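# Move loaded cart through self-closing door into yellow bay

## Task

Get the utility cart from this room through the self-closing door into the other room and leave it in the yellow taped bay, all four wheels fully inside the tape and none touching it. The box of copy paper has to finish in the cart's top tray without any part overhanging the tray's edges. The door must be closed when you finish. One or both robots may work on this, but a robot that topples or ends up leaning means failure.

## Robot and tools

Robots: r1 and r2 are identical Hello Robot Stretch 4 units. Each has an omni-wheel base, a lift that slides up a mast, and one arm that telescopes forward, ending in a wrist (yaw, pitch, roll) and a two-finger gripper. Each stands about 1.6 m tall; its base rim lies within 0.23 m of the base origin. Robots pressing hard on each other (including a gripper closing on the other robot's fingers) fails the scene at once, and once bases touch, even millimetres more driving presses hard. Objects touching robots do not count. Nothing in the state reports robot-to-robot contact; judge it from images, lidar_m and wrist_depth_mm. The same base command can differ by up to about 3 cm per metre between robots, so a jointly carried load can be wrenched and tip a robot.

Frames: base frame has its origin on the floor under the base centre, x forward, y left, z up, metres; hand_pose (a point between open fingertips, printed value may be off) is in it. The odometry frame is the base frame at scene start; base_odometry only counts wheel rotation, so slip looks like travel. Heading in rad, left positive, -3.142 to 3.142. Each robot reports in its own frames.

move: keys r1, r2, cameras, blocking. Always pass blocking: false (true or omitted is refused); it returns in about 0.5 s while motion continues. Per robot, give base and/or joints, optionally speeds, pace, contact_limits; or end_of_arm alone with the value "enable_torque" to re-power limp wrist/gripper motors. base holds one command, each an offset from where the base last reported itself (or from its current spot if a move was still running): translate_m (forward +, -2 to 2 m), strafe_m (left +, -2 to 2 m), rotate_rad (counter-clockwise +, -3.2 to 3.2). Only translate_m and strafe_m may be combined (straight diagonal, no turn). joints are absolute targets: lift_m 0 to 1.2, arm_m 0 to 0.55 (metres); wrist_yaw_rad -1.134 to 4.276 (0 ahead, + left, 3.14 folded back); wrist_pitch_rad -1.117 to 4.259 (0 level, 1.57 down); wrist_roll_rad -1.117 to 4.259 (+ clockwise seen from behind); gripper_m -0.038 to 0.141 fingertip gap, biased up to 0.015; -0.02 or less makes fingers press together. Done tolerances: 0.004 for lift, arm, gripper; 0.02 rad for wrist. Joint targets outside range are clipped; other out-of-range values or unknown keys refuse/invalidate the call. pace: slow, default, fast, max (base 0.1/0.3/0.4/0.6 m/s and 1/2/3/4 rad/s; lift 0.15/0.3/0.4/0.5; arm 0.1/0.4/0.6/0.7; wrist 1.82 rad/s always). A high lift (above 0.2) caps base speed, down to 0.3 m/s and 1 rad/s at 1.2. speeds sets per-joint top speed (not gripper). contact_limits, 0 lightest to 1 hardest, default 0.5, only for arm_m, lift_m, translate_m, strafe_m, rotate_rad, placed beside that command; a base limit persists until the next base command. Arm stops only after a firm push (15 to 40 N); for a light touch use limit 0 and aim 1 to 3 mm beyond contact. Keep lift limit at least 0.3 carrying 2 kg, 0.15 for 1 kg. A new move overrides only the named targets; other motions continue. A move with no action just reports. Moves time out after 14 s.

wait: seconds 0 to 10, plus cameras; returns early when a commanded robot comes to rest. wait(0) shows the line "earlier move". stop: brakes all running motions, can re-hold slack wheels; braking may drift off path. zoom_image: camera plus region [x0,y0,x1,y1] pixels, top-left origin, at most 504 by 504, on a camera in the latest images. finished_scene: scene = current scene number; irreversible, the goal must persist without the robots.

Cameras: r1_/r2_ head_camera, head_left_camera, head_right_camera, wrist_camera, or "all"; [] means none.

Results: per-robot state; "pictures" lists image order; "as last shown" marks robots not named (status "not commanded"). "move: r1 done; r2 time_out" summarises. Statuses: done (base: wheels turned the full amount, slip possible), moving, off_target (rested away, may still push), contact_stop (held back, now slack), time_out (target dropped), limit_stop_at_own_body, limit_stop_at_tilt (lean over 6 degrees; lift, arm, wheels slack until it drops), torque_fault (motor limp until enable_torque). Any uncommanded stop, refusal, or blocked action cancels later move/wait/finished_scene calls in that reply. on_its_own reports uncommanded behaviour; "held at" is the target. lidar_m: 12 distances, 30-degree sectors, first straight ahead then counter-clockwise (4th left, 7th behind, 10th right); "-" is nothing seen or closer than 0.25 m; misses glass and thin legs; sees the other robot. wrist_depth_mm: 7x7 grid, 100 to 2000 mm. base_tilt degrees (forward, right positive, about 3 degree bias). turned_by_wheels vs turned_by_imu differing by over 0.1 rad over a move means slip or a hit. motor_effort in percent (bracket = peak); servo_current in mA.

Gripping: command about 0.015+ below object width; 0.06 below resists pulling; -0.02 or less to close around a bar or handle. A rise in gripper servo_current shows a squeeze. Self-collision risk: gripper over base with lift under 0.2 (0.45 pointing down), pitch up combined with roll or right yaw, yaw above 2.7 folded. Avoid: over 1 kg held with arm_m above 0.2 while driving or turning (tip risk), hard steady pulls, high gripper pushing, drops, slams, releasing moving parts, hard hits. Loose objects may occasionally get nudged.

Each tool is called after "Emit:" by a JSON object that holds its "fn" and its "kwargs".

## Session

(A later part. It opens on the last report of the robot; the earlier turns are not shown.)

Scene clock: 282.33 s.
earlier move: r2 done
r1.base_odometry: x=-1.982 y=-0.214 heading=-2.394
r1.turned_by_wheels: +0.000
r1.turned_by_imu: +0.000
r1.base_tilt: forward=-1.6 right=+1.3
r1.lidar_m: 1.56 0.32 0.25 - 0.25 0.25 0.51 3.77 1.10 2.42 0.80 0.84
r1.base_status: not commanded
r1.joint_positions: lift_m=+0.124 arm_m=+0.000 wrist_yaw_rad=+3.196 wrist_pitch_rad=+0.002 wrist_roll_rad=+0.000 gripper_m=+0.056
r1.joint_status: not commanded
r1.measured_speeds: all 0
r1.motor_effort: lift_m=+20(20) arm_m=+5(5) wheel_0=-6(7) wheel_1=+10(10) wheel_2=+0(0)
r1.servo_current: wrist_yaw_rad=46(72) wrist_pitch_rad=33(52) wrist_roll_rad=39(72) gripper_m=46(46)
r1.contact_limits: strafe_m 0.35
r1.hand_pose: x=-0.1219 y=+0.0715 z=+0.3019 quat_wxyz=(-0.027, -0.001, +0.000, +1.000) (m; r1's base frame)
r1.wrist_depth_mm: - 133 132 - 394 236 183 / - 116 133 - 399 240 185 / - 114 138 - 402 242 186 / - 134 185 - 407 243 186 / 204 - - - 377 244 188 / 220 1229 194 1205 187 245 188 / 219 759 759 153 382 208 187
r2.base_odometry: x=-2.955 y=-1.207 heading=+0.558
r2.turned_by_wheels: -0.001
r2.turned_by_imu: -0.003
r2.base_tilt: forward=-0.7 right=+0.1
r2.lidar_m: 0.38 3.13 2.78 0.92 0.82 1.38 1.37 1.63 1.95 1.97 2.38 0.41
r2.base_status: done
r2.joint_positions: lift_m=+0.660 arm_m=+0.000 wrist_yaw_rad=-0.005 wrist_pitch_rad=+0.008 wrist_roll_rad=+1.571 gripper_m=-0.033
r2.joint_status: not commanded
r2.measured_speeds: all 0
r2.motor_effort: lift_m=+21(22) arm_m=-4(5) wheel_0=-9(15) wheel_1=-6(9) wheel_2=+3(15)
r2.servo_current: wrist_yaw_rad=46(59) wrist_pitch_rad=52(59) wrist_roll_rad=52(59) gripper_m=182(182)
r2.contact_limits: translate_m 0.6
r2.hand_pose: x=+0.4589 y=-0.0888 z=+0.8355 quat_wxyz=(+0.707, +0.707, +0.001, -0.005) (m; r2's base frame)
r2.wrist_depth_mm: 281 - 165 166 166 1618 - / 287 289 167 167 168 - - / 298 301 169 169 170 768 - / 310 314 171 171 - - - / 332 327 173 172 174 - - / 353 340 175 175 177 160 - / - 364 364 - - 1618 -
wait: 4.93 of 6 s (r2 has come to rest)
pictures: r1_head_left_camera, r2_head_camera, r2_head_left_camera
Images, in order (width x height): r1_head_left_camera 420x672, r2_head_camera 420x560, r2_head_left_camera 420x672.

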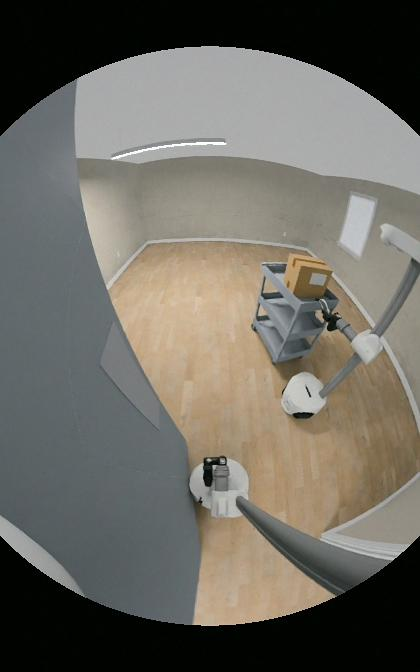

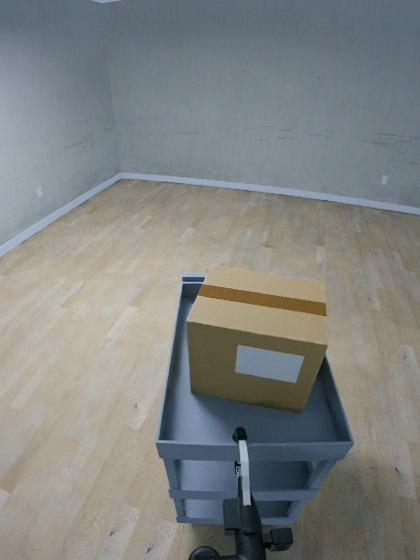

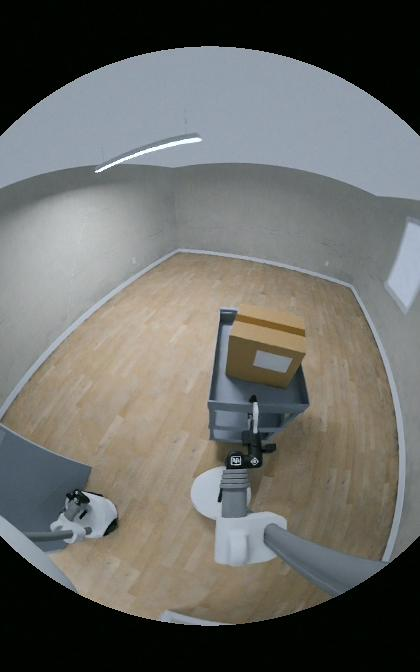

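Emit:
{"fn": "move", "kwargs": {"r2": {"base":{"translate_m":-0.3,"strafe_m":0.18},"pace":"slow","contact_limits":{"translate_m":0.6}}, "blocking": false, "cameras": []}}

Emit:
{"fn": "wait", "kwargs": {"seconds": 5, "cameras": []}}

Emit:
{"fn": "move", "kwargs": {"r2": {"base":{"rotate_rad":-0.25},"pace":"slow","contact_limits":{"rotate_rad":0.6}}, "blocking": false, "cameras": []}}

Emit:
{"fn": "wait", "kwargs": {"seconds": 2, "cameras": ["r2_head_camera","r2_head_left_camera","r1_head_left_camera"]}}

Scene clock: 315.73 s.
move: r2 moving
r1: as last shown
r1.lidar_m: 1.59 0.35 0.25 - 0.25 0.25 0.48 3.73 1.10 2.48 0.82 0.82
r1.motor_effort: lift_m=+20(20) arm_m=+5(5) wheel_0=-7(7) wheel_1=+9(10) wheel_2=+0(0)
r1.servo_current: wrist_yaw_rad=46(72) wrist_pitch_rad=39(46) wrist_roll_rad=39(65) gripper_m=46(46)
r1.contact_limits: strafe_m 0.35
r1.wrist_depth_mm: - 132 132 - 394 237 183 / - 116 133 - 399 238 184 / - 114 138 - 404 241 186 / - 134 185 - 404 244 187 / 205 - - - 377 245 188 / 219 1205 194 1160 188 246 188 / 218 759 750 153 379 208 189
r2.base_odometry: x=-2.969 y=-1.207 heading=+0.558
r2.turned_by_wheels: +0.000
r2.turned_by_imu: +0.000
r2.base_tilt: forward=-0.7 right=+0.1
r2.lidar_m: 0.39 3.13 2.77 0.87 0.80 1.36 1.34 1.64 1.97 1.96 2.39 0.41
r2.base_status: translate_m moving; strafe_m moving
r2.joint_positions: lift_m=+0.660 arm_m=+0.000 wrist_yaw_rad=-0.006 wrist_pitch_rad=+0.008 wrist_roll_rad=+1.571 gripper_m=-0.033
r2.joint_status: not commanded
r2.measured_speeds: translate_m=-0.049 strafe_m=+0.029 rotate_rad=+0.001 lift_m=+0.000 arm_m=+0.000 wrist_yaw_rad=-0.008 wrist_pitch_rad=+0.000 wrist_roll_rad=+0.000
r2.motor_effort: lift_m=+21(21) arm_m=-4(4) wheel_0=-15(17) wheel_1=+3(5) wheel_2=+6(9)
r2.servo_current: wrist_yaw_rad=65(65) wrist_pitch_rad=52(59) wrist_roll_rad=52(52) gripper_m=169(169)
r2.contact_limits: translate_m 0.6
r2.hand_pose: x=+0.4588 y=-0.0891 z=+0.8355 quat_wxyz=(+0.707, +0.707, +0.001, -0.005) (m; r2's base frame)
r2.wrist_depth_mm: 279 - 164 165 165 1576 - / 287 290 166 167 168 - - / 297 303 169 169 170 768 - / 312 314 171 172 - - - / 332 330 173 173 174 - - / 353 340 175 175 176 160 - / - 364 364 - 120 1576 -
pictures: none
No camera images: "cameras" was empty.

Scene clock: 319.90 s.
earlier move: r2 done
r1.base_odometry: x=-1.982 y=-0.214 heading=-2.394
r1.turned_by_wheels: +0.000
r1.turned_by_imu: +0.000
r1.base_tilt: forward=-1.6 right=+1.2
r1.lidar_m: 5.12 0.36 0.25 - 0.25 0.25 0.49 3.73 1.08 0.69 0.57 0.93
r1.base_status: not commanded
r1.joint_positions: lift_m=+0.124 arm_m=+0.000 wrist_yaw_rad=+3.196 wrist_pitch_rad=+0.002 wrist_roll_rad=+0.000 gripper_m=+0.056
r1.joint_status: not commanded
r1.measured_speeds: all 0
r1.motor_effort: lift_m=+19(20) arm_m=+5(5) wheel_0=-7(7) wheel_1=+9(10) wheel_2=+0(0)
r1.servo_current: wrist_yaw_rad=46(72) wrist_pitch_rad=33(52) wrist_roll_rad=46(72) gripper_m=46(46)
r1.contact_limits: strafe_m 0.35
r1.hand_pose: x=-0.1219 y=+0.0715 z=+0.3019 quat_wxyz=(-0.027, -0.001, +0.000, +1.000) (m; r1's base frame)
r1.wrist_depth_mm: - 133 132 - 394 237 183 / - 116 133 - 402 240 184 / - 114 138 - 402 242 186 / - 134 185 - 410 243 187 / 204 - - - 377 243 188 / 220 1205 193 1160 188 244 187 / 218 750 750 153 382 208 188
r2.base_odometry: x=-3.304 y=-1.213 heading=+0.558
r2.turned_by_wheels: +0.000
r2.turned_by_imu: -0.003
r2.base_tilt: forward=-0.7 right=+0.1
r2.lidar_m: 0.41 3.08 0.99 0.58 0.64 3.98 1.03 1.21 2.02 2.04 0.39 0.36
r2.base_status: done
r2.joint_positions: lift_m=+0.660 arm_m=+0.000 wrist_yaw_rad=-0.008 wrist_pitch_rad=+0.008 wrist_roll_rad=+1.571 gripper_m=-0.033
r2.joint_status: not commanded
r2.measured_speeds: all 0
r2.motor_effort: lift_m=+21(21) arm_m=-4(5) wheel_0=-10(18) wheel_1=+3(6) wheel_2=+1(9)
r2.servo_current: wrist_yaw_rad=59(72) wrist_pitch_rad=52(59) wrist_roll_rad=46(65) gripper_m=163(176)
r2.contact_limits: translate_m 0.6
r2.hand_pose: x=+0.4586 y=-0.0898 z=+0.8355 quat_wxyz=(+0.707, +0.707, +0.000, -0.006) (m; r2's base frame)
r2.wrist_depth_mm: 227 226 107 107 107 - - / 247 251 113 113 114 - - / 279 282 123 123 125 - - / 320 324 137 136 137 - - / - 377 151 149 150 1537 488 / - - 176 167 168 160 427 / - - - - - 1661 1182
wait: 4.17 of 5 s (r2 has come to rest)
pictures: none
No camera images: "cameras" was empty.

Scene clock: 320.40 s.
move: r2 moving
r1: as last shown
r1.lidar_m: 5.10 0.37 0.25 - 0.25 0.25 0.49 3.74 1.11 0.70 0.58 0.92
r1.motor_effort: lift_m=+19(20) arm_m=+4(5) wheel_0=-7(7) wheel_1=+9(10) wheel_2=+0(0)
r1.servo_current: wrist_yaw_rad=59(65) wrist_pitch_rad=39(52) wrist_roll_rad=46(59) gripper_m=46(46)
r1.contact_limits: strafe_m 0.35
r1.wrist_depth_mm: - 133 132 - 394 238 182 / - 116 133 - 402 240 185 / - 114 138 - 404 241 186 / - 134 185 - 410 243 186 / 205 - - - 379 245 187 / 219 1229 195 1182 187 244 188 / 218 750 750 154 379 208 187
r2.base_odometry: x=-3.305 y=-1.213 heading=+0.435
r2.turned_by_wheels: -0.123
r2.turned_by_imu: -0.118
r2.base_tilt: forward=-0.6 right=+0.0
r2.lidar_m: 0.37 3.28 2.72 0.58 0.59 4.00 1.02 1.16 1.91 2.02 2.28 0.36
r2.base_status: rotate_rad moving
r2.joint_positions: lift_m=+0.660 arm_m=+0.000 wrist_yaw_rad=+0.015 wrist_pitch_rad=+0.008 wrist_roll_rad=+1.571 gripper_m=-0.033
r2.joint_status: not commanded
r2.measured_speeds: translate_m=+0.001 strafe_m=+0.001 rotate_rad=-0.479 lift_m=+0.000 arm_m=+0.000 wrist_yaw_rad=+0.066 wrist_pitch_rad=+0.000 wrist_roll_rad=+0.000
r2.motor_effort: lift_m=+21(21) arm_m=-4(4) wheel_0=+21(21) wheel_1=+10(10) wheel_2=+14(14)
r2.servo_current: wrist_yaw_rad=78(78) wrist_pitch_rad=59(59) wrist_roll_rad=59(59) gripper_m=169(176)
r2.contact_limits: rotate_rad 0.6
r2.hand_pose: x=+0.4606 y=-0.0832 z=+0.8355 quat_wxyz=(+0.707, +0.707, +0.008, +0.002) (m; r2's base frame)
r2.wrist_depth_mm: 223 223 109 109 109 - - / 243 246 114 115 118 - - / 272 277 123 124 125 - - / 309 310 137 136 139 - - / 377 357 149 148 150 1537 - / - - 168 163 172 164 - / - - - - 131 1499 -
pictures: none
No camera images: "cameras" was empty.

Scene clock: 321.20 s.
earlier move: r2 done
r1.base_odometry: x=-1.982 y=-0.214 heading=-2.394
r1.turned_by_wheels: +0.000
r1.turned_by_imu: +0.000
r1.base_tilt: forward=-1.6 right=+1.3
r1.lidar_m: 5.14 0.35 0.25 - 0.25 0.25 0.46 3.74 1.10 0.71 0.57 0.96
r1.base_status: not commanded
r1.joint_positions: lift_m=+0.124 arm_m=+0.000 wrist_yaw_rad=+3.196 wrist_pitch_rad=+0.002 wrist_roll_rad=+0.000 gripper_m=+0.056
r1.joint_status: not commanded
r1.measured_speeds: all 0
r1.motor_effort: lift_m=+19(20) arm_m=+4(5) wheel_0=-7(7) wheel_1=+9(10) wheel_2=+0(0)
r1.servo_current: wrist_yaw_rad=72(72) wrist_pitch_rad=39(52) wrist_roll_rad=39(59) gripper_m=39(46)
r1.contact_limits: strafe_m 0.35
r1.hand_pose: x=-0.1219 y=+0.0715 z=+0.3019 quat_wxyz=(-0.027, -0.001, +0.000, +1.000) (m; r1's base frame)
r1.wrist_depth_mm: - 133 133 - 394 237 184 / - 116 132 - 399 240 186 / - 114 138 - 402 242 186 / - 134 184 - 410 243 186 / 205 - - - 375 245 189 / 219 1205 194 1160 187 245 188 / 218 750 759 154 382 208 189
r2.base_odometry: x=-3.305 y=-1.213 heading=+0.309
r2.turned_by_wheels: -0.126
r2.turned_by_imu: -0.123
r2.base_tilt: forward=-0.7 right=+0.0
r2.lidar_m: 0.36 3.60 2.75 0.64 0.56 1.29 1.02 1.10 1.61 2.01 2.17 0.40
r2.base_status: done
r2.joint_positions: lift_m=+0.660 arm_m=+0.000 wrist_yaw_rad=-0.002 wrist_pitch_rad=+0.008 wrist_roll_rad=+1.571 gripper_m=-0.033
r2.joint_status: not commanded
r2.measured_speeds: all 0
r2.motor_effort: lift_m=+21(22) arm_m=+2(5) wheel_0=+6(21) wheel_1=+5(10) wheel_2=-1(15)
r2.servo_current: wrist_yaw_rad=39(98) wrist_pitch_rad=52(59) wrist_roll_rad=59(59) gripper_m=163(176)
r2.contact_limits: rotate_rad 0.6
r2.hand_pose: x=+0.4591 y=-0.0880 z=+0.8355 quat_wxyz=(+0.707, +0.707, +0.002, -0.004) (m; r2's base frame)
r2.wrist_depth_mm: 258 262 147 148 - - - / 271 272 151 152 - 732 - / 286 287 156 155 157 750 - / 306 307 160 160 - - - / 327 327 164 165 - 741 - / 359 343 170 169 171 161 - / - - - - - 1499 -
wait: 0.80 of 2 s (r2 has come to rest)
pictures: r1_head_left_camera, r2_head_camera, r2_head_left_camera
Images, in order (width x height): r1_head_left_camera 420x672, r2_head_camera 420x560, r2_head_left_camera 420x672.

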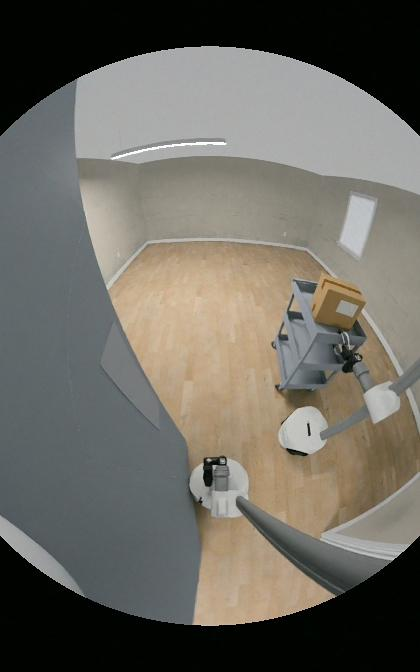

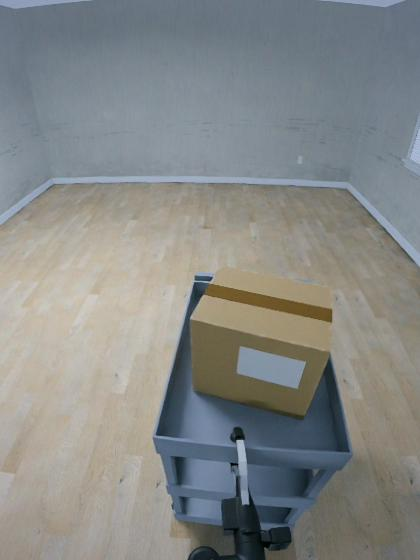

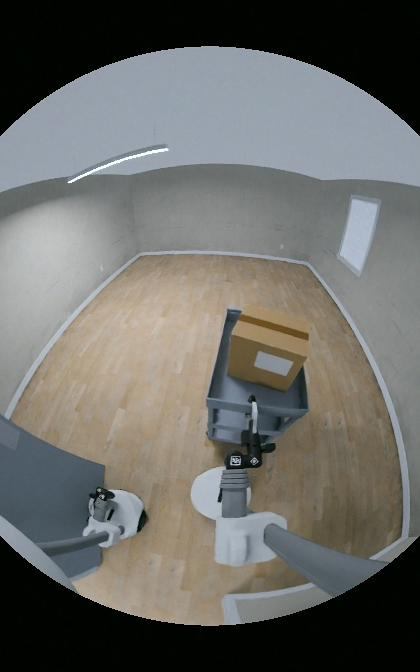

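Emit:
{"fn": "move", "kwargs": {"blocking": false, "cameras": ["r2_head_right_camera","r1_head_right_camera"]}}

Scene clock: 356.90 s.
r1.base_odometry: x=-1.982 y=-0.214 heading=-2.394
r1.turned_by_wheels: +0.000
r1.turned_by_imu: +0.000
r1.base_tilt: forward=-1.6 right=+1.3
r1.lidar_m: 5.12 0.35 0.25 - 0.25 0.25 0.50 3.73 1.09 0.69 0.55 0.95
r1.base_status: not commanded
r1.joint_positions: lift_m=+0.124 arm_m=+0.000 wrist_yaw_rad=+3.196 wrist_pitch_rad=+0.002 wrist_roll_rad=+0.000 gripper_m=+0.056
r1.joint_status: not commanded
r1.measured_speeds: all 0
r1.motor_effort: lift_m=+20(20) arm_m=+4(5) wheel_0=-7(7) wheel_1=+9(10) wheel_2=+0(0)
r1.servo_current: wrist_yaw_rad=52(72) wrist_pitch_rad=39(52) wrist_roll_rad=39(59) gripper_m=46(46)
r1.contact_limits: strafe_m 0.35
r1.hand_pose: x=-0.1219 y=+0.0715 z=+0.3019 quat_wxyz=(-0.027, -0.001, +0.000, +1.000) (m; r1's base frame)
r1.wrist_depth_mm: - 133 133 - 397 237 183 / - 116 133 - 402 239 185 / - 114 138 - 407 242 186 / - 134 185 - 404 244 187 / 205 - - - 379 244 188 / 219 1229 194 1182 187 245 188 / 218 750 750 154 379 208 188
r2.base_odometry: x=-3.305 y=-1.213 heading=+0.309
r2.turned_by_wheels: +0.000
r2.turned_by_imu: +0.000
r2.base_tilt: forward=-0.7 right=+0.1
r2.lidar_m: 0.40 3.60 2.78 0.65 0.56 1.27 1.02 1.09 1.60 2.02 2.16 0.42
r2.base_status: done
r2.joint_positions: lift_m=+0.660 arm_m=+0.000 wrist_yaw_rad=-0.002 wrist_pitch_rad=+0.008 wrist_roll_rad=+1.571 gripper_m=-0.033
r2.joint_status: not commanded
r2.measured_speeds: all 0
r2.motor_effort: lift_m=+21(22) arm_m=+4(5) wheel_0=+5(21) wheel_1=+5(10) wheel_2=-1(15)
r2.servo_current: wrist_yaw_rad=59(98) wrist_pitch_rad=52(59) wrist_roll_rad=59(59) gripper_m=163(176)
r2.contact_limits: rotate_rad 0.6
r2.hand_pose: x=+0.4591 y=-0.0880 z=+0.8355 quat_wxyz=(+0.707, +0.707, +0.002, -0.004) (m; r2's base frame)
r2.wrist_depth_mm: 258 260 148 148 - - - / 271 273 151 153 - 723 - / 286 289 156 156 157 750 - / 304 307 160 160 - - - / 325 329 164 164 - 741 - / 359 343 170 170 171 162 - / - - - - - 1499 -
pictures: r1_head_right_camera, r2_head_right_camera
Images, in order (width x height): r1_head_right_camera 420x672, r2_head_right_camera 420x672.

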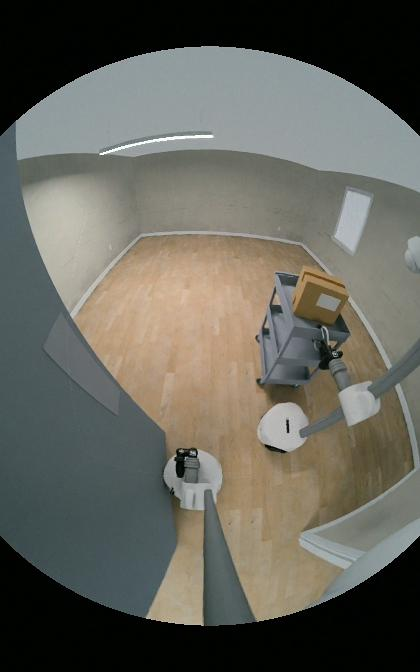

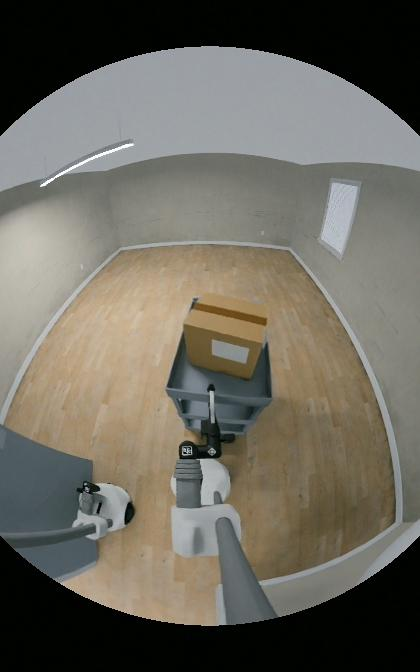

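Emit:
{"fn": "move", "kwargs": {"r2": {"base":{"translate_m":-0.3,"strafe_m":0.08},"contact_limits":{"translate_m":0.6},"pace":"slow"}, "blocking": false, "cameras": []}}

Emit:
{"fn": "wait", "kwargs": {"seconds": 6, "cameras": ["r1_head_left_camera","r1_head_right_camera","r2_head_left_camera","r2_head_right_camera"]}}

Scene clock: 378.63 s.
move: r2 moving
r1: as last shown
r1.lidar_m: 5.13 0.34 0.25 - 0.25 0.25 0.49 3.74 1.07 0.67 0.56 0.94
r1.motor_effort: lift_m=+20(20) arm_m=+5(5) wheel_0=-7(7) wheel_1=+10(10) wheel_2=+0(0)
r1.servo_current: wrist_yaw_rad=26(59) wrist_pitch_rad=39(46) wrist_roll_rad=59(59) gripper_m=46(46)
r1.contact_limits: strafe_m 0.35
r1.wrist_depth_mm: - 133 133 - 394 238 182 / - 116 132 - 402 239 185 / - 114 138 - 402 242 186 / - 134 184 - 407 243 187 / 206 - - - 377 244 188 / 220 1229 194 1160 187 245 189 / 218 759 750 154 382 207 188
r2.base_odometry: x=-3.317 y=-1.213 heading=+0.308
r2.turned_by_wheels: +0.000
r2.turned_by_imu: +0.000
r2.base_tilt: forward=-0.6 right=+0.1
r2.lidar_m: 0.39 3.60 2.79 0.62 0.56 1.29 1.01 1.10 1.59 2.02 2.17 0.40
r2.base_status: translate_m moving; strafe_m moving
r2.joint_positions: lift_m=+0.660 arm_m=+0.000 wrist_yaw_rad=-0.001 wrist_pitch_rad=+0.008 wrist_roll_rad=+1.571 gripper_m=-0.033
r2.joint_status: not commanded
r2.measured_speeds: translate_m=-0.048 strafe_m=+0.013 rotate_rad=+0.000 lift_m=+0.000 arm_m=+0.000 wrist_yaw_rad=+0.002 wrist_pitch_rad=+0.000 wrist_roll_rad=+0.000
r2.motor_effort: lift_m=+21(21) arm_m=-1(4) wheel_0=-13(13) wheel_1=-7(7) wheel_2=+13(15)
r2.servo_current: wrist_yaw_rad=39(59) wrist_pitch_rad=46(59) wrist_roll_rad=39(59) gripper_m=169(169)
r2.contact_limits: translate_m 0.6
r2.hand_pose: x=+0.4593 y=-0.0876 z=+0.8355 quat_wxyz=(+0.707, +0.707, +0.003, -0.003) (m; r2's base frame)
r2.wrist_depth_mm: 260 263 149 150 - - - / 272 276 153 155 - 732 - / 290 291 158 158 - - - / 307 309 162 163 - - - / 332 332 167 168 - 741 - / 366 347 173 173 169 161 - / - - - - - 1618 -
pictures: none
No camera images: "cameras" was empty.

Scene clock: 382.50 s.
earlier move: r2 done
r1.base_odometry: x=-1.982 y=-0.214 heading=-2.394
r1.turned_by_wheels: +0.000
r1.turned_by_imu: +0.000
r1.base_tilt: forward=-1.6 right=+1.2
r1.lidar_m: 5.11 0.36 0.25 - 0.25 0.25 0.47 3.73 1.07 0.40 0.45 0.73
r1.base_status: not commanded
r1.joint_positions: lift_m=+0.124 arm_m=+0.000 wrist_yaw_rad=+3.196 wrist_pitch_rad=+0.002 wrist_roll_rad=+0.000 gripper_m=+0.056
r1.joint_status: not commanded
r1.measured_speeds: all 0
r1.motor_effort: lift_m=+19(20) arm_m=+5(5) wheel_0=-7(8) wheel_1=+9(10) wheel_2=+0(0)
r1.servo_current: wrist_yaw_rad=59(65) wrist_pitch_rad=33(52) wrist_roll_rad=52(65) gripper_m=39(46)
r1.contact_limits: strafe_m 0.35
r1.hand_pose: x=-0.1219 y=+0.0715 z=+0.3019 quat_wxyz=(-0.027, -0.001, +0.000, +1.000) (m; r1's base frame)
r1.wrist_depth_mm: - 133 133 - 392 238 183 / - 116 132 - 399 239 184 / - 114 138 - 407 241 186 / - 134 185 - 407 242 186 / 205 - - - 377 244 187 / 220 1205 195 1182 187 245 187 / 217 759 750 153 379 207 188
r2.base_odometry: x=-3.614 y=-1.227 heading=+0.307
r2.turned_by_wheels: -0.001
r2.turned_by_imu: -0.002
r2.base_tilt: forward=-0.7 right=+0.1
r2.lidar_m: 0.40 3.54 0.54 0.43 0.53 3.74 0.73 0.74 1.14 2.09 0.44 0.38
r2.base_status: done
r2.joint_positions: lift_m=+0.660 arm_m=+0.000 wrist_yaw_rad=-0.007 wrist_pitch_rad=+0.008 wrist_roll_rad=+1.571 gripper_m=-0.033
r2.joint_status: not commanded
r2.measured_speeds: all 0
r2.motor_effort: lift_m=+21(22) arm_m=-4(4) wheel_0=-11(18) wheel_1=-7(8) wheel_2=+2(15)
r2.servo_current: wrist_yaw_rad=52(72) wrist_pitch_rad=52(59) wrist_roll_rad=52(59) gripper_m=163(169)
r2.contact_limits: translate_m 0.6
r2.hand_pose: x=+0.4587 y=-0.0893 z=+0.8355 quat_wxyz=(+0.707, +0.707, +0.001, -0.005) (m; r2's base frame)
r2.wrist_depth_mm: 243 245 130 130 - - - / 259 262 135 136 - - - / 283 287 143 144 145 - - / 310 314 151 152 - - - / 355 347 161 160 - 640 - / - 368 174 172 171 160 - / - - - - - 1618 -
wait: 3.87 of 6 s (r2 has come to rest)
pictures: r1_head_left_camera, r1_head_right_camera, r2_head_left_camera, r2_head_right_camera
Images, in order (width x height): r1_head_left_camera 420x672, r1_head_right_camera 420x672, r2_head_left_camera 420x672, r2_head_right_camera 420x672.

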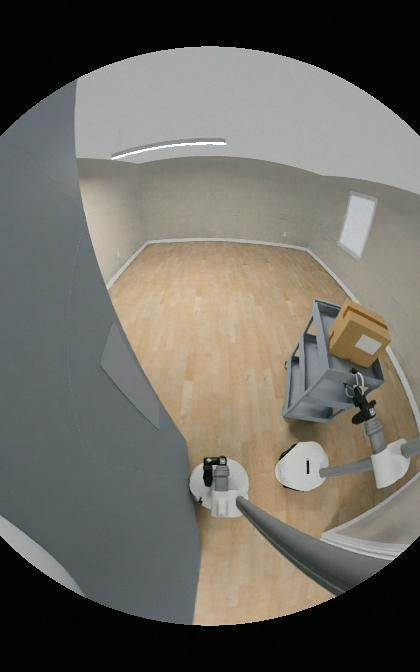

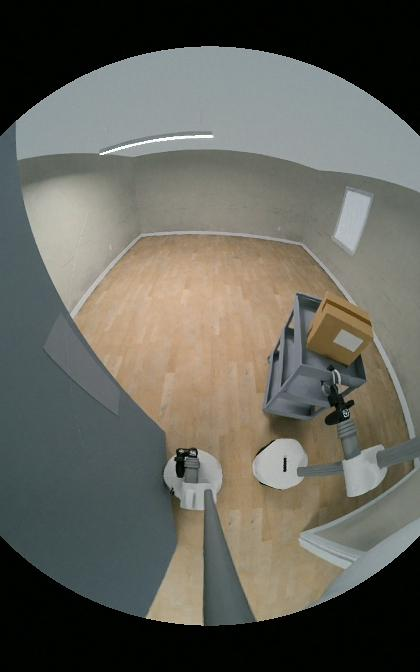

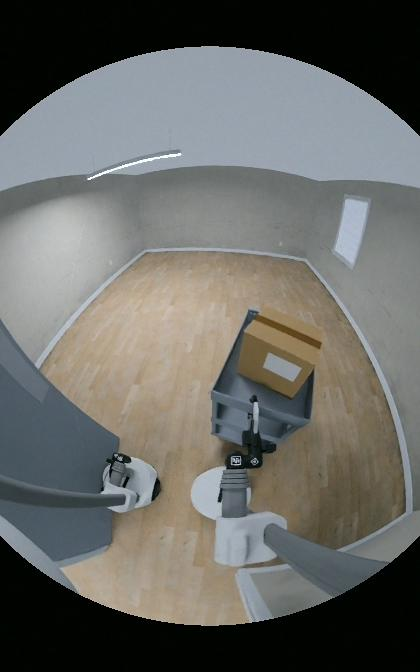

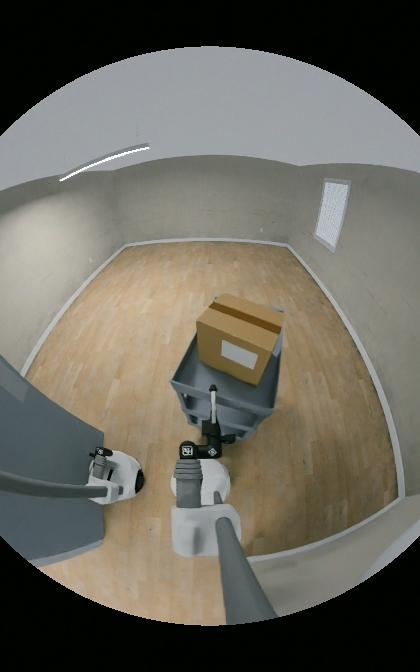

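Emit:
{"fn": "move", "kwargs": {"r2": {"base":{"translate_m":-0.3,"strafe_m":0.06},"contact_limits":{"translate_m":0.6},"pace":"slow"}, "blocking": false, "cameras": []}}

Emit:
{"fn": "wait", "kwargs": {"seconds": 6, "cameras": ["r1_head_right_camera","r2_head_left_camera","r2_head_right_camera"]}}

Scene clock: 401.40 s.
move: r2 moving
r1: as last shown
r1.base_tilt: forward=-1.6 right=+1.3
r1.lidar_m: 5.14 0.35 0.25 - 0.25 0.25 0.48 3.76 1.10 0.41 0.46 0.70
r1.motor_effort: lift_m=+20(20) arm_m=+5(5) wheel_0=-7(7) wheel_1=+10(10) wheel_2=+0(0)
r1.servo_current: wrist_yaw_rad=39(78) wrist_pitch_rad=46(46) wrist_roll_rad=72(72) gripper_m=46(46)
r1.contact_limits: strafe_m 0.35
r1.wrist_depth_mm: - 132 133 - 394 237 182 / - 116 133 - 402 240 185 / - 114 138 - 404 241 186 / - 134 185 - 407 243 187 / 204 - - - 379 245 188 / 219 1205 193 1182 189 245 188 / 218 750 750 153 379 208 187
r2.base_odometry: x=-3.627 y=-1.229 heading=+0.306
r2.turned_by_wheels: -0.001
r2.turned_by_imu: -0.001
r2.base_tilt: forward=-0.7 right=+0.1
r2.lidar_m: 0.40 3.54 0.52 0.44 0.51 3.71 0.72 0.73 1.10 2.08 0.44 0.38
r2.base_status: translate_m moving; strafe_m moving
r2.joint_positions: lift_m=+0.660 arm_m=+0.000 wrist_yaw_rad=-0.007 wrist_pitch_rad=+0.008 wrist_roll_rad=+1.571 gripper_m=-0.033
r2.joint_status: not commanded
r2.measured_speeds: translate_m=-0.048 strafe_m=+0.009 rotate_rad=+0.001 lift_m=+0.000 arm_m=+0.000 wrist_yaw_rad=+0.000 wrist_pitch_rad=+0.000 wrist_roll_rad=+0.000
r2.motor_effort: lift_m=+21(21) arm_m=-4(4) wheel_0=-13(15) wheel_1=-7(9) wheel_2=+6(9)
r2.servo_current: wrist_yaw_rad=46(59) wrist_pitch_rad=59(59) wrist_roll_rad=33(52) gripper_m=163(169)
r2.contact_limits: translate_m 0.6
r2.hand_pose: x=+0.4587 y=-0.0893 z=+0.8355 quat_wxyz=(+0.707, +0.707, +0.001, -0.005) (m; r2's base frame)
r2.wrist_depth_mm: 242 244 129 129 - - - / 257 262 135 135 - - - / 283 287 143 143 145 - - / 310 314 152 151 - - - / 353 347 161 160 - 597 - / - 375 176 173 171 160 - / - - - - - 1618 -
pictures: none
No camera images: "cameras" was empty.

Scene clock: 405.23 s.
earlier move: r2 done
r1.base_odometry: x=-1.982 y=-0.214 heading=-2.394
r1.turned_by_wheels: +0.000
r1.turned_by_imu: +0.000
r1.base_tilt: forward=-1.6 right=+1.3
r1.lidar_m: 5.13 0.37 0.25 - 0.25 0.25 0.50 3.76 0.45 0.46 0.54 1.01
r1.base_status: not commanded
r1.joint_positions: lift_m=+0.124 arm_m=+0.000 wrist_yaw_rad=+3.196 wrist_pitch_rad=+0.002 wrist_roll_rad=+0.000 gripper_m=+0.056
r1.joint_status: not commanded
r1.measured_speeds: all 0
r1.motor_effort: lift_m=+19(20) arm_m=+5(5) wheel_0=-7(7) wheel_1=+9(10) wheel_2=+0(0)
r1.servo_current: wrist_yaw_rad=65(78) wrist_pitch_rad=46(52) wrist_roll_rad=52(72) gripper_m=46(46)
r1.contact_limits: strafe_m 0.35
r1.hand_pose: x=-0.1219 y=+0.0715 z=+0.3019 quat_wxyz=(-0.027, -0.001, +0.000, +1.000) (m; r1's base frame)
r1.wrist_depth_mm: - 133 133 - 394 238 183 / - 116 133 - 402 239 184 / - 114 138 - 404 242 185 / - 134 185 - 410 243 187 / 205 - - - 377 245 187 / 219 1229 194 1182 188 246 188 / 218 759 750 153 379 208 188
r2.base_odometry: x=-3.918 y=-1.261 heading=+0.307
r2.turned_by_wheels: +0.001
r2.turned_by_imu: +0.000
r2.base_tilt: forward=-0.7 right=+0.1
r2.lidar_m: 0.40 3.47 0.44 0.47 0.77 3.41 3.38 0.48 0.64 2.11 0.40 0.36
r2.base_status: done
r2.joint_positions: lift_m=+0.660 arm_m=+0.000 wrist_yaw_rad=-0.007 wrist_pitch_rad=+0.008 wrist_roll_rad=+1.571 gripper_m=-0.033
r2.joint_status: not commanded
r2.measured_speeds: all 0
r2.motor_effort: lift_m=+21(22) arm_m=-4(4) wheel_0=-7(15) wheel_1=-5(9) wheel_2=+5(10)
r2.servo_current: wrist_yaw_rad=52(72) wrist_pitch_rad=52(59) wrist_roll_rad=52(59) gripper_m=163(169)
r2.contact_limits: translate_m 0.6
r2.hand_pose: x=+0.4587 y=-0.0893 z=+0.8355 quat_wxyz=(+0.707, +0.707, +0.001, -0.005) (m; r2's base frame)
r2.wrist_depth_mm: 223 223 103 102 104 - - / 248 248 110 111 - - - / 278 281 121 120 122 - - / 322 324 135 134 134 591 - / - 382 150 147 149 1537 496 / - - 175 165 166 160 427 / - - - - - 1576 1205
wait: 3.83 of 6 s (r2 has come to rest)
pictures: r1_head_right_camera, r2_head_left_camera, r2_head_right_camera
Images, in order (width x height): r1_head_right_camera 420x672, r2_head_left_camera 420x672, r2_head_right_camera 420x672.

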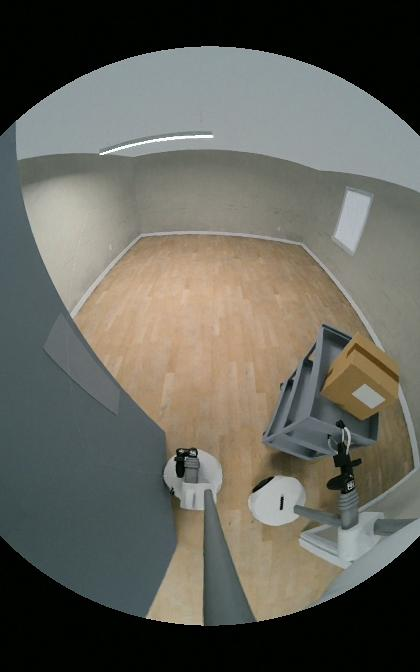

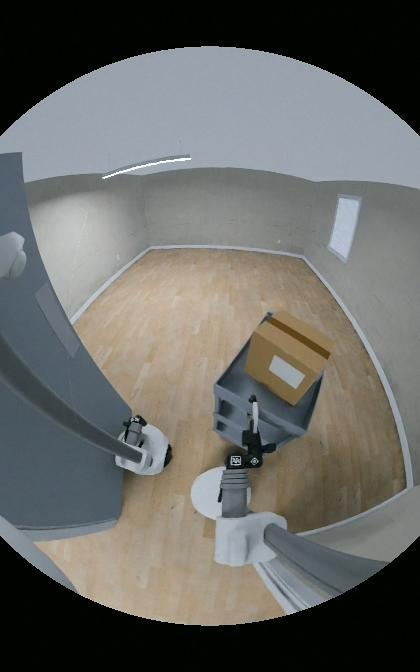

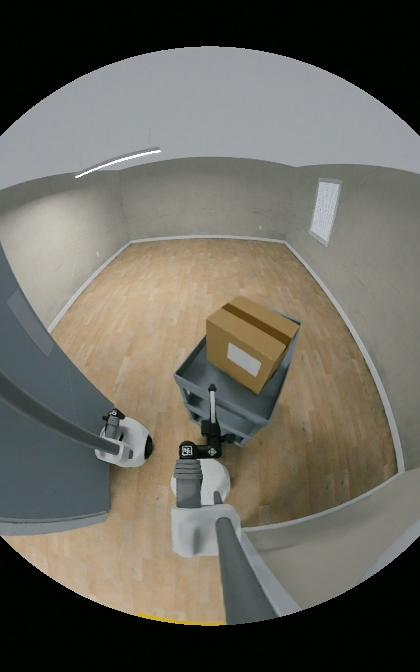

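Emit:
{"fn": "move", "kwargs": {"r2": {"base":{"translate_m":-0.3,"strafe_m":0.13},"contact_limits":{"translate_m":0.6},"pace":"slow"}, "blocking": false, "cameras": []}}

Emit:
{"fn": "wait", "kwargs": {"seconds": 6, "cameras": ["r1_head_right_camera","r2_head_left_camera","r2_head_right_camera"]}}

Scene clock: 414.90 s.
move: r2 moving
r1: as last shown
r1.lidar_m: 5.14 0.34 0.25 - 0.25 0.25 0.50 3.76 0.42 0.48 0.53 1.02
r1.servo_current: wrist_yaw_rad=52(59) wrist_pitch_rad=39(46) wrist_roll_rad=33(59) gripper_m=46(46)
r1.contact_limits: strafe_m 0.35
r1.wrist_depth_mm: - 133 133 - 392 236 183 / - 116 133 - 402 239 185 / - 114 138 - 404 242 186 / - 134 185 - 407 244 187 / 205 - - - 379 244 188 / 218 1229 193 1182 187 245 188 / 218 750 750 153 382 207 187
r2.base_odometry: x=-3.932 y=-1.259 heading=+0.306
r2.turned_by_wheels: -0.001
r2.turned_by_imu: +0.000
r2.base_tilt: forward=-0.7 right=+0.1
r2.lidar_m: 0.40 3.46 0.45 0.49 0.80 3.42 3.37 0.47 0.63 2.12 0.39 0.36
r2.base_status: translate_m moving; strafe_m moving
r2.joint_positions: lift_m=+0.660 arm_m=+0.000 wrist_yaw_rad=-0.007 wrist_pitch_rad=+0.008 wrist_roll_rad=+1.571 gripper_m=-0.033
r2.joint_status: not commanded
r2.measured_speeds: translate_m=-0.049 strafe_m=+0.022 rotate_rad=-0.001 lift_m=+0.000 arm_m=+0.000 wrist_yaw_rad=+0.000 wrist_pitch_rad=+0.000 wrist_roll_rad=+0.000
r2.motor_effort: lift_m=+22(22) arm_m=-4(4) wheel_0=-11(15) wheel_1=-7(7) wheel_2=+9(12)
r2.servo_current: wrist_yaw_rad=52(72) wrist_pitch_rad=52(59) wrist_roll_rad=46(59) gripper_m=163(169)
r2.contact_limits: translate_m 0.6
r2.hand_pose: x=+0.4587 y=-0.0893 z=+0.8355 quat_wxyz=(+0.707, +0.707, +0.001, -0.005) (m; r2's base frame)
r2.wrist_depth_mm: 224 224 103 104 105 - - / 246 249 111 111 - - - / 279 282 121 121 123 - - / 322 324 136 135 135 609 - / - 379 150 148 150 1499 496 / - - 176 166 167 160 427 / - - - - - 1618 1182
pictures: none
No camera images: "cameras" was empty.

Scene clock: 418.87 s.
earlier move: r2 done
r1.base_odometry: x=-1.982 y=-0.214 heading=-2.394
r1.turned_by_wheels: +0.000
r1.turned_by_imu: +0.000
r1.base_tilt: forward=-1.6 right=+1.2
r1.lidar_m: 5.12 0.35 0.25 - 0.25 0.25 0.50 0.53 0.55 0.41 0.59 3.82
r1.base_status: not commanded
r1.joint_positions: lift_m=+0.124 arm_m=+0.000 wrist_yaw_rad=+3.196 wrist_pitch_rad=+0.002 wrist_roll_rad=+0.000 gripper_m=+0.056
r1.joint_status: not commanded
r1.measured_speeds: all 0
r1.motor_effort: lift_m=+20(20) arm_m=+4(5) wheel_0=-7(8) wheel_1=+10(10) wheel_2=+0(0)
r1.servo_current: wrist_yaw_rad=39(78) wrist_pitch_rad=46(52) wrist_roll_rad=59(65) gripper_m=33(52)
r1.contact_limits: strafe_m 0.35
r1.hand_pose: x=-0.1219 y=+0.0715 z=+0.3019 quat_wxyz=(-0.027, -0.001, +0.000, +1.000) (m; r1's base frame)
r1.wrist_depth_mm: - 133 133 - 394 237 182 / - 116 133 - 402 238 185 / - 114 138 - 407 242 186 / - 134 185 - 407 243 187 / 205 - - - 377 246 188 / 220 1008 194 1205 188 245 188 / 218 668 741 153 379 208 189
r2.base_odometry: x=-4.243 y=-1.227 heading=+0.306
r2.turned_by_wheels: +0.000
r2.turned_by_imu: -0.004
r2.base_tilt: forward=-0.6 right=+0.1
r2.lidar_m: 0.41 0.52 0.55 0.61 0.69 3.12 3.09 3.24 0.36 0.63 0.30 0.30
r2.base_status: done
r2.joint_positions: lift_m=+0.660 arm_m=+0.000 wrist_yaw_rad=-0.011 wrist_pitch_rad=+0.008 wrist_roll_rad=+1.571 gripper_m=-0.033
r2.joint_status: not commanded
r2.measured_speeds: all 0
r2.motor_effort: lift_m=+21(22) arm_m=-4(4) wheel_0=-11(20) wheel_1=-5(9) wheel_2=+0(12)
r2.servo_current: wrist_yaw_rad=65(85) wrist_pitch_rad=46(59) wrist_roll_rad=52(59) gripper_m=156(169)
r2.contact_limits: translate_m 0.6
r2.hand_pose: x=+0.4583 y=-0.0906 z=+0.8355 quat_wxyz=(+0.707, +0.707, -0.001, -0.007) (m; r2's base frame)
r2.wrist_depth_mm: 208 - - - - - - / 236 238 - - - - - / 283 287 - - - - - / - 357 108 109 110 - - / - - 124 125 122 1397 442 / - - 154 154 155 160 392 / - - - - 134 1464 307
wait: 3.97 of 6 s (r2 has come to rest)
pictures: r1_head_right_camera, r2_head_left_camera, r2_head_right_camera
Images, in order (width x height): r1_head_right_camera 420x672, r2_head_left_camera 420x672, r2_head_right_camera 420x672.

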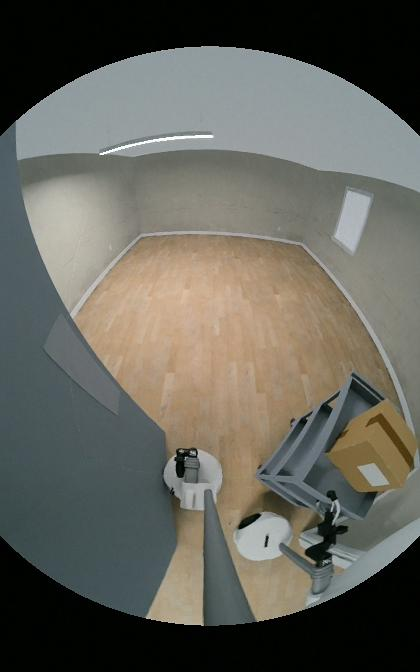

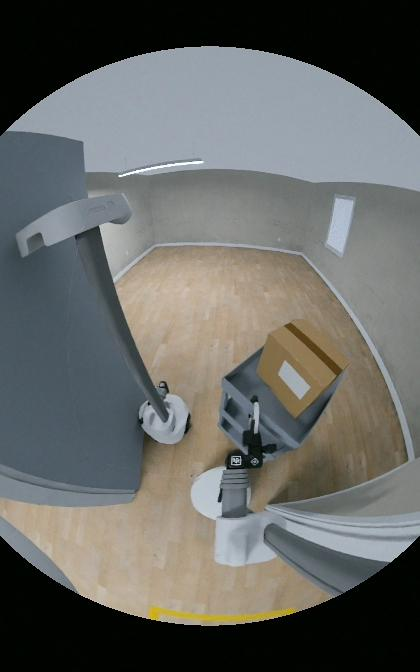

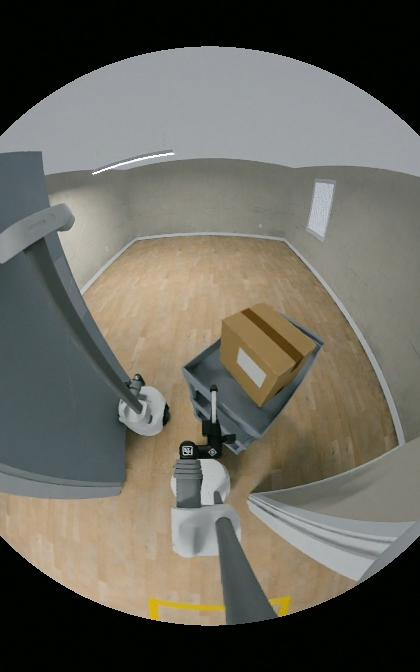

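Emit:
{"fn": "move", "kwargs": {"r2": {"base":{"translate_m":-0.25,"strafe_m":0.16},"contact_limits":{"translate_m":0.6},"pace":"slow"}, "blocking": false, "cameras": []}}

Emit:
{"fn": "wait", "kwargs": {"seconds": 6, "cameras": ["r1_head_right_camera","r2_head_left_camera","r2_head_right_camera"]}}

Scene clock: 435.73 s.
move: r2 moving
r1: as last shown
r1.base_tilt: forward=-1.6 right=+1.3
r1.lidar_m: 5.13 0.33 0.25 - 0.25 0.25 0.49 0.55 0.55 0.42 0.59 3.82
r1.motor_effort: lift_m=+19(20) arm_m=+4(5) wheel_0=-7(7) wheel_1=+10(10) wheel_2=+0(0)
r1.servo_current: wrist_yaw_rad=59(59) wrist_pitch_rad=39(46) wrist_roll_rad=39(59) gripper_m=39(52)
r1.contact_limits: strafe_m 0.35
r1.wrist_depth_mm: - 133 133 - 394 237 183 / - 116 133 - 402 240 185 / - 114 138 - 402 242 186 / - 134 184 - 407 242 187 / 205 - - - 377 245 189 / 219 991 193 1182 188 246 188 / 218 647 750 154 379 206 187
r2.base_odometry: x=-4.257 y=-1.224 heading=+0.305
r2.turned_by_wheels: -0.001
r2.turned_by_imu: -0.001
r2.base_tilt: forward=-0.6 right=+0.1
r2.lidar_m: 0.41 0.52 0.57 0.61 0.69 3.12 3.05 3.24 0.37 0.56 0.32 0.32
r2.base_status: translate_m moving; strafe_m moving
r2.joint_positions: lift_m=+0.660 arm_m=+0.000 wrist_yaw_rad=-0.011 wrist_pitch_rad=+0.008 wrist_roll_rad=+1.571 gripper_m=-0.033
r2.joint_status: not commanded
r2.measured_speeds: translate_m=-0.046 strafe_m=+0.030 rotate_rad=-0.002 lift_m=+0.000 arm_m=+0.000 wrist_yaw_rad=+0.000 wrist_pitch_rad=+0.000 wrist_roll_rad=+0.000
r2.motor_effort: lift_m=+21(21) arm_m=-3(4) wheel_0=-16(21) wheel_1=+4(4) wheel_2=+5(6)
r2.servo_current: wrist_yaw_rad=72(72) wrist_pitch_rad=52(59) wrist_roll_rad=39(59) gripper_m=163(163)
r2.contact_limits: translate_m 0.6
r2.hand_pose: x=+0.4583 y=-0.0906 z=+0.8355 quat_wxyz=(+0.707, +0.707, -0.001, -0.007) (m; r2's base frame)
r2.wrist_depth_mm: 208 - - - - - - / 236 238 - - - - - / 285 287 - - - - - / - 359 108 109 107 - - / - - 125 122 126 1430 442 / - - 161 156 155 160 392 / - - - - 134 1430 307
pictures: none
No camera images: "cameras" was empty.

Scene clock: 439.37 s.
earlier move: r2 done
r1.base_odometry: x=-1.982 y=-0.214 heading=-2.394
r1.turned_by_wheels: +0.000
r1.turned_by_imu: +0.000
r1.base_tilt: forward=-1.6 right=+1.3
r1.lidar_m: 5.15 0.34 0.25 - 0.25 0.25 0.51 0.62 0.39 0.49 2.83 3.83
r1.base_status: not commanded
r1.joint_positions: lift_m=+0.124 arm_m=+0.000 wrist_yaw_rad=+3.196 wrist_pitch_rad=+0.002 wrist_roll_rad=+0.000 gripper_m=+0.056
r1.joint_status: not commanded
r1.measured_speeds: all 0
r1.motor_effort: lift_m=+20(20) arm_m=+5(5) wheel_0=-7(7) wheel_1=+9(10) wheel_2=+0(0)
r1.servo_current: wrist_yaw_rad=39(72) wrist_pitch_rad=46(52) wrist_roll_rad=33(65) gripper_m=39(52)
r1.contact_limits: strafe_m 0.35
r1.hand_pose: x=-0.1219 y=+0.0715 z=+0.3019 quat_wxyz=(-0.027, -0.001, +0.000, +1.000) (m; r1's base frame)
r1.wrist_depth_mm: - 133 132 - 394 238 183 / - 116 133 - 402 238 184 / - 114 138 - 404 241 186 / - 134 185 - 407 243 187 / 204 820 - - 377 245 188 / 220 732 193 1160 188 245 188 / 218 715 759 153 382 207 189
r2.base_odometry: x=-4.529 y=-1.150 heading=+0.305
r2.turned_by_wheels: +0.000
r2.turned_by_imu: -0.004
r2.base_tilt: forward=-0.7 right=+0.1
r2.lidar_m: 0.41 0.67 0.50 0.49 2.55 2.89 2.79 2.98 2.41 0.47 0.25 0.28
r2.base_status: done
r2.joint_positions: lift_m=+0.660 arm_m=+0.000 wrist_yaw_rad=-0.013 wrist_pitch_rad=+0.008 wrist_roll_rad=+1.571 gripper_m=-0.033
r2.joint_status: not commanded
r2.measured_speeds: all 0
r2.motor_effort: lift_m=+21(22) arm_m=-4(4) wheel_0=-12(23) wheel_1=+3(5) wheel_2=-1(6)
r2.servo_current: wrist_yaw_rad=78(91) wrist_pitch_rad=46(59) wrist_roll_rad=46(65) gripper_m=163(169)
r2.contact_limits: translate_m 0.6
r2.hand_pose: x=+0.4581 y=-0.0913 z=+0.8355 quat_wxyz=(+0.707, +0.707, -0.002, -0.008) (m; r2's base frame)
r2.wrist_depth_mm: - - - - - - - / - - - - - - - / 327 - - - - - - / - - - - - - - / - - - - - - 1118 / - - 152 153 142 158 1060 / - - - - - 329 750
wait: 3.63 of 6 s (r2 has come to rest)
pictures: r1_head_right_camera, r2_head_left_camera, r2_head_right_camera
Images, in order (width x height): r1_head_right_camera 420x672, r2_head_left_camera 420x672, r2_head_right_camera 420x672.

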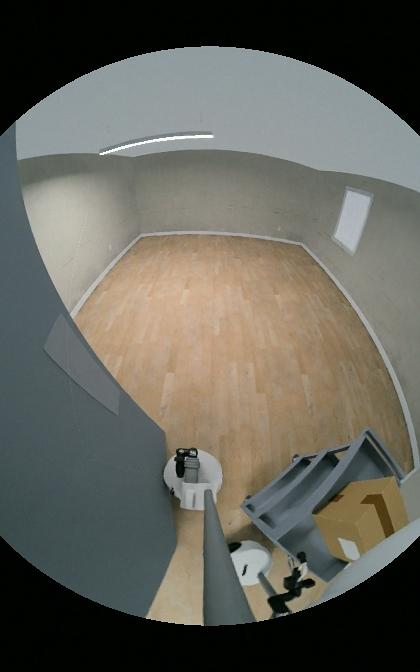

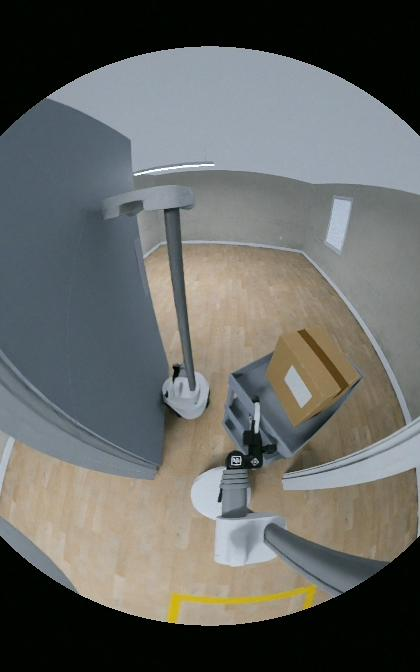

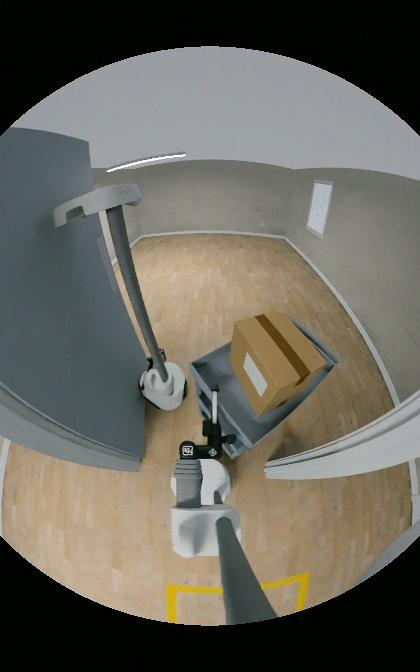

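Emit:
{"fn": "move", "kwargs": {"r2": {"base":{"translate_m":-0.2},"contact_limits":{"translate_m":0.5},"pace":"slow"}, "blocking": false, "cameras": []}}

Emit:
{"fn": "wait", "kwargs": {"seconds": 5, "cameras": ["r1_head_right_camera","r2_head_left_camera","r2_head_right_camera"]}}

Scene clock: 450.93 s.
move: r2 moving
r1: as last shown
r1.lidar_m: 5.10 0.34 0.25 - 0.25 0.25 0.48 0.61 0.41 0.48 2.85 3.82
r1.servo_current: wrist_yaw_rad=39(59) wrist_pitch_rad=46(46) wrist_roll_rad=46(65) gripper_m=39(46)
r1.contact_limits: strafe_m 0.35
r1.wrist_depth_mm: - 133 132 - 394 238 183 / - 116 133 - 399 238 184 / - 114 138 - 407 241 186 / - 134 185 - 410 242 186 / 204 798 1921 - 379 245 188 / 219 732 191 1182 187 245 188 / 218 732 759 153 379 208 187
r2.base_odometry: x=-4.541 y=-1.154 heading=+0.304
r2.turned_by_wheels: -0.001
r2.turned_by_imu: -0.001
r2.base_tilt: forward=-0.7 right=+0.1
r2.lidar_m: 0.40 0.64 0.48 0.46 2.57 2.87 2.80 2.96 2.43 0.45 0.29 0.29
r2.base_status: translate_m moving
r2.joint_positions: lift_m=+0.660 arm_m=+0.000 wrist_yaw_rad=-0.013 wrist_pitch_rad=+0.008 wrist_roll_rad=+1.571 gripper_m=-0.033
r2.joint_status: not commanded
r2.measured_speeds: translate_m=-0.049 strafe_m=+0.001 rotate_rad=+0.002 lift_m=+0.000 arm_m=+0.000 wrist_yaw_rad=+0.000 wrist_pitch_rad=+0.000 wrist_roll_rad=+0.000
r2.motor_effort: lift_m=+21(21) arm_m=-4(4) wheel_0=-10(16) wheel_1=-8(9) wheel_2=+7(7)
r2.servo_current: wrist_yaw_rad=72(85) wrist_pitch_rad=52(59) wrist_roll_rad=33(59) gripper_m=163(169)
r2.contact_limits: translate_m 0.5
r2.hand_pose: x=+0.4581 y=-0.0913 z=+0.8355 quat_wxyz=(+0.707, +0.707, -0.002, -0.008) (m; r2's base frame)
r2.wrist_depth_mm: - - - - - - - / - - - - - - - / 325 - - - - - - / - - - - - - - / - - - - - - - / - - 151 151 141 160 1098 / - - - - 126 324 759
pictures: none
No camera images: "cameras" was empty.

Scene clock: 453.70 s.
earlier move: r2 done
r1.base_odometry: x=-1.982 y=-0.214 heading=-2.394
r1.turned_by_wheels: +0.000
r1.turned_by_imu: +0.000
r1.base_tilt: forward=-1.6 right=+1.3
r1.lidar_m: 5.14 0.35 0.25 - 0.25 0.25 0.49 0.50 0.52 0.61 2.82 3.81
r1.base_status: not commanded
r1.joint_positions: lift_m=+0.124 arm_m=+0.000 wrist_yaw_rad=+3.196 wrist_pitch_rad=+0.002 wrist_roll_rad=+0.000 gripper_m=+0.056
r1.joint_status: not commanded
r1.measured_speeds: all 0
r1.motor_effort: lift_m=+20(20) arm_m=+5(5) wheel_0=-7(7) wheel_1=+9(10) wheel_2=+0(0)
r1.servo_current: wrist_yaw_rad=46(65) wrist_pitch_rad=33(52) wrist_roll_rad=59(72) gripper_m=46(52)
r1.contact_limits: strafe_m 0.35
r1.hand_pose: x=-0.1219 y=+0.0715 z=+0.3019 quat_wxyz=(-0.027, -0.001, +0.000, +1.000) (m; r1's base frame)
r1.wrist_depth_mm: - 133 133 - 394 238 183 / - 116 132 - 399 239 185 / - 114 138 - 404 242 187 / - 134 185 - 410 243 186 / 205 931 1182 - 375 244 188 / 220 931 191 1182 188 245 188 / 217 750 768 153 379 207 188
r2.base_odometry: x=-4.720 y=-1.210 heading=+0.305
r2.turned_by_wheels: +0.002
r2.turned_by_imu: +0.002
r2.base_tilt: forward=-0.6 right=+0.1
r2.lidar_m: 0.40 0.67 0.54 1.17 2.56 2.67 2.57 2.74 2.39 0.69 0.31 0.30
r2.base_status: done
r2.joint_positions: lift_m=+0.660 arm_m=+0.000 wrist_yaw_rad=+0.004 wrist_pitch_rad=+0.008 wrist_roll_rad=+1.571 gripper_m=-0.033
r2.joint_status: not commanded
r2.measured_speeds: all 0
r2.motor_effort: lift_m=+21(22) arm_m=-3(4) wheel_0=+1(16) wheel_1=-5(11) wheel_2=+10(12)
r2.servo_current: wrist_yaw_rad=52(85) wrist_pitch_rad=59(59) wrist_roll_rad=65(65) gripper_m=150(169)
r2.contact_limits: translate_m 0.5
r2.hand_pose: x=+0.4596 y=-0.0864 z=+0.8355 quat_wxyz=(+0.707, +0.707, +0.004, -0.002) (m; r2's base frame)
r2.wrist_depth_mm: 198 - - - - - - / 229 - - - - - - / 283 - - - - - - / - 370 - - - - - / - - 110 110 - - 436 / - - 145 150 145 161 891 / - 661 668 - 136 309 -
wait: 2.77 of 5 s (r2 has come to rest)
pictures: r1_head_right_camera, r2_head_left_camera, r2_head_right_camera
Images, in order (width x height): r1_head_right_camera 420x672, r2_head_left_camera 420x672, r2_head_right_camera 420x672.

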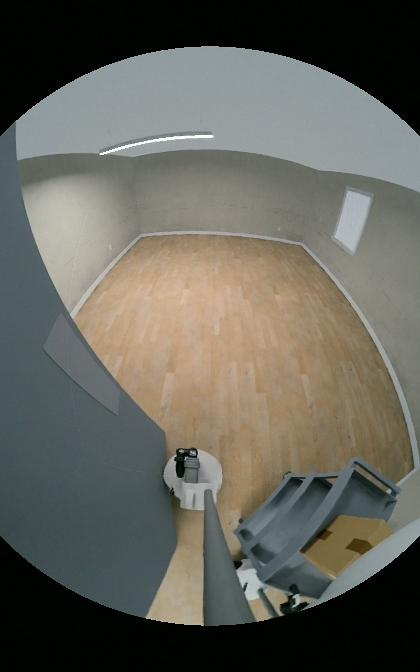

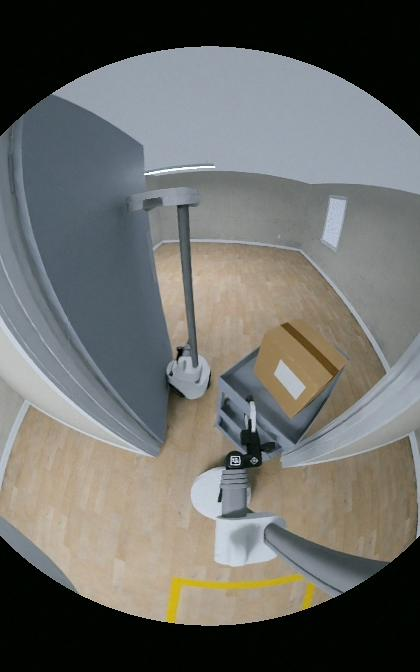

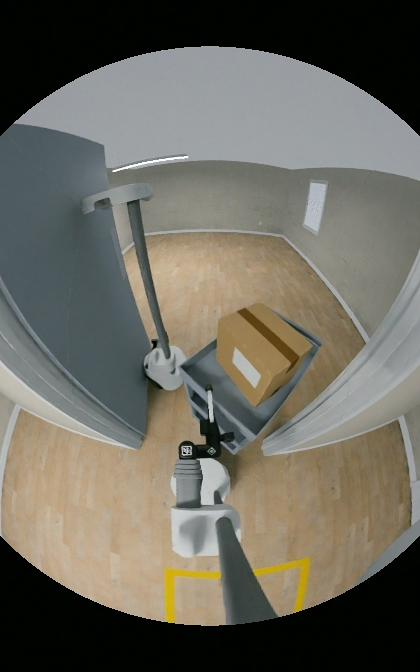

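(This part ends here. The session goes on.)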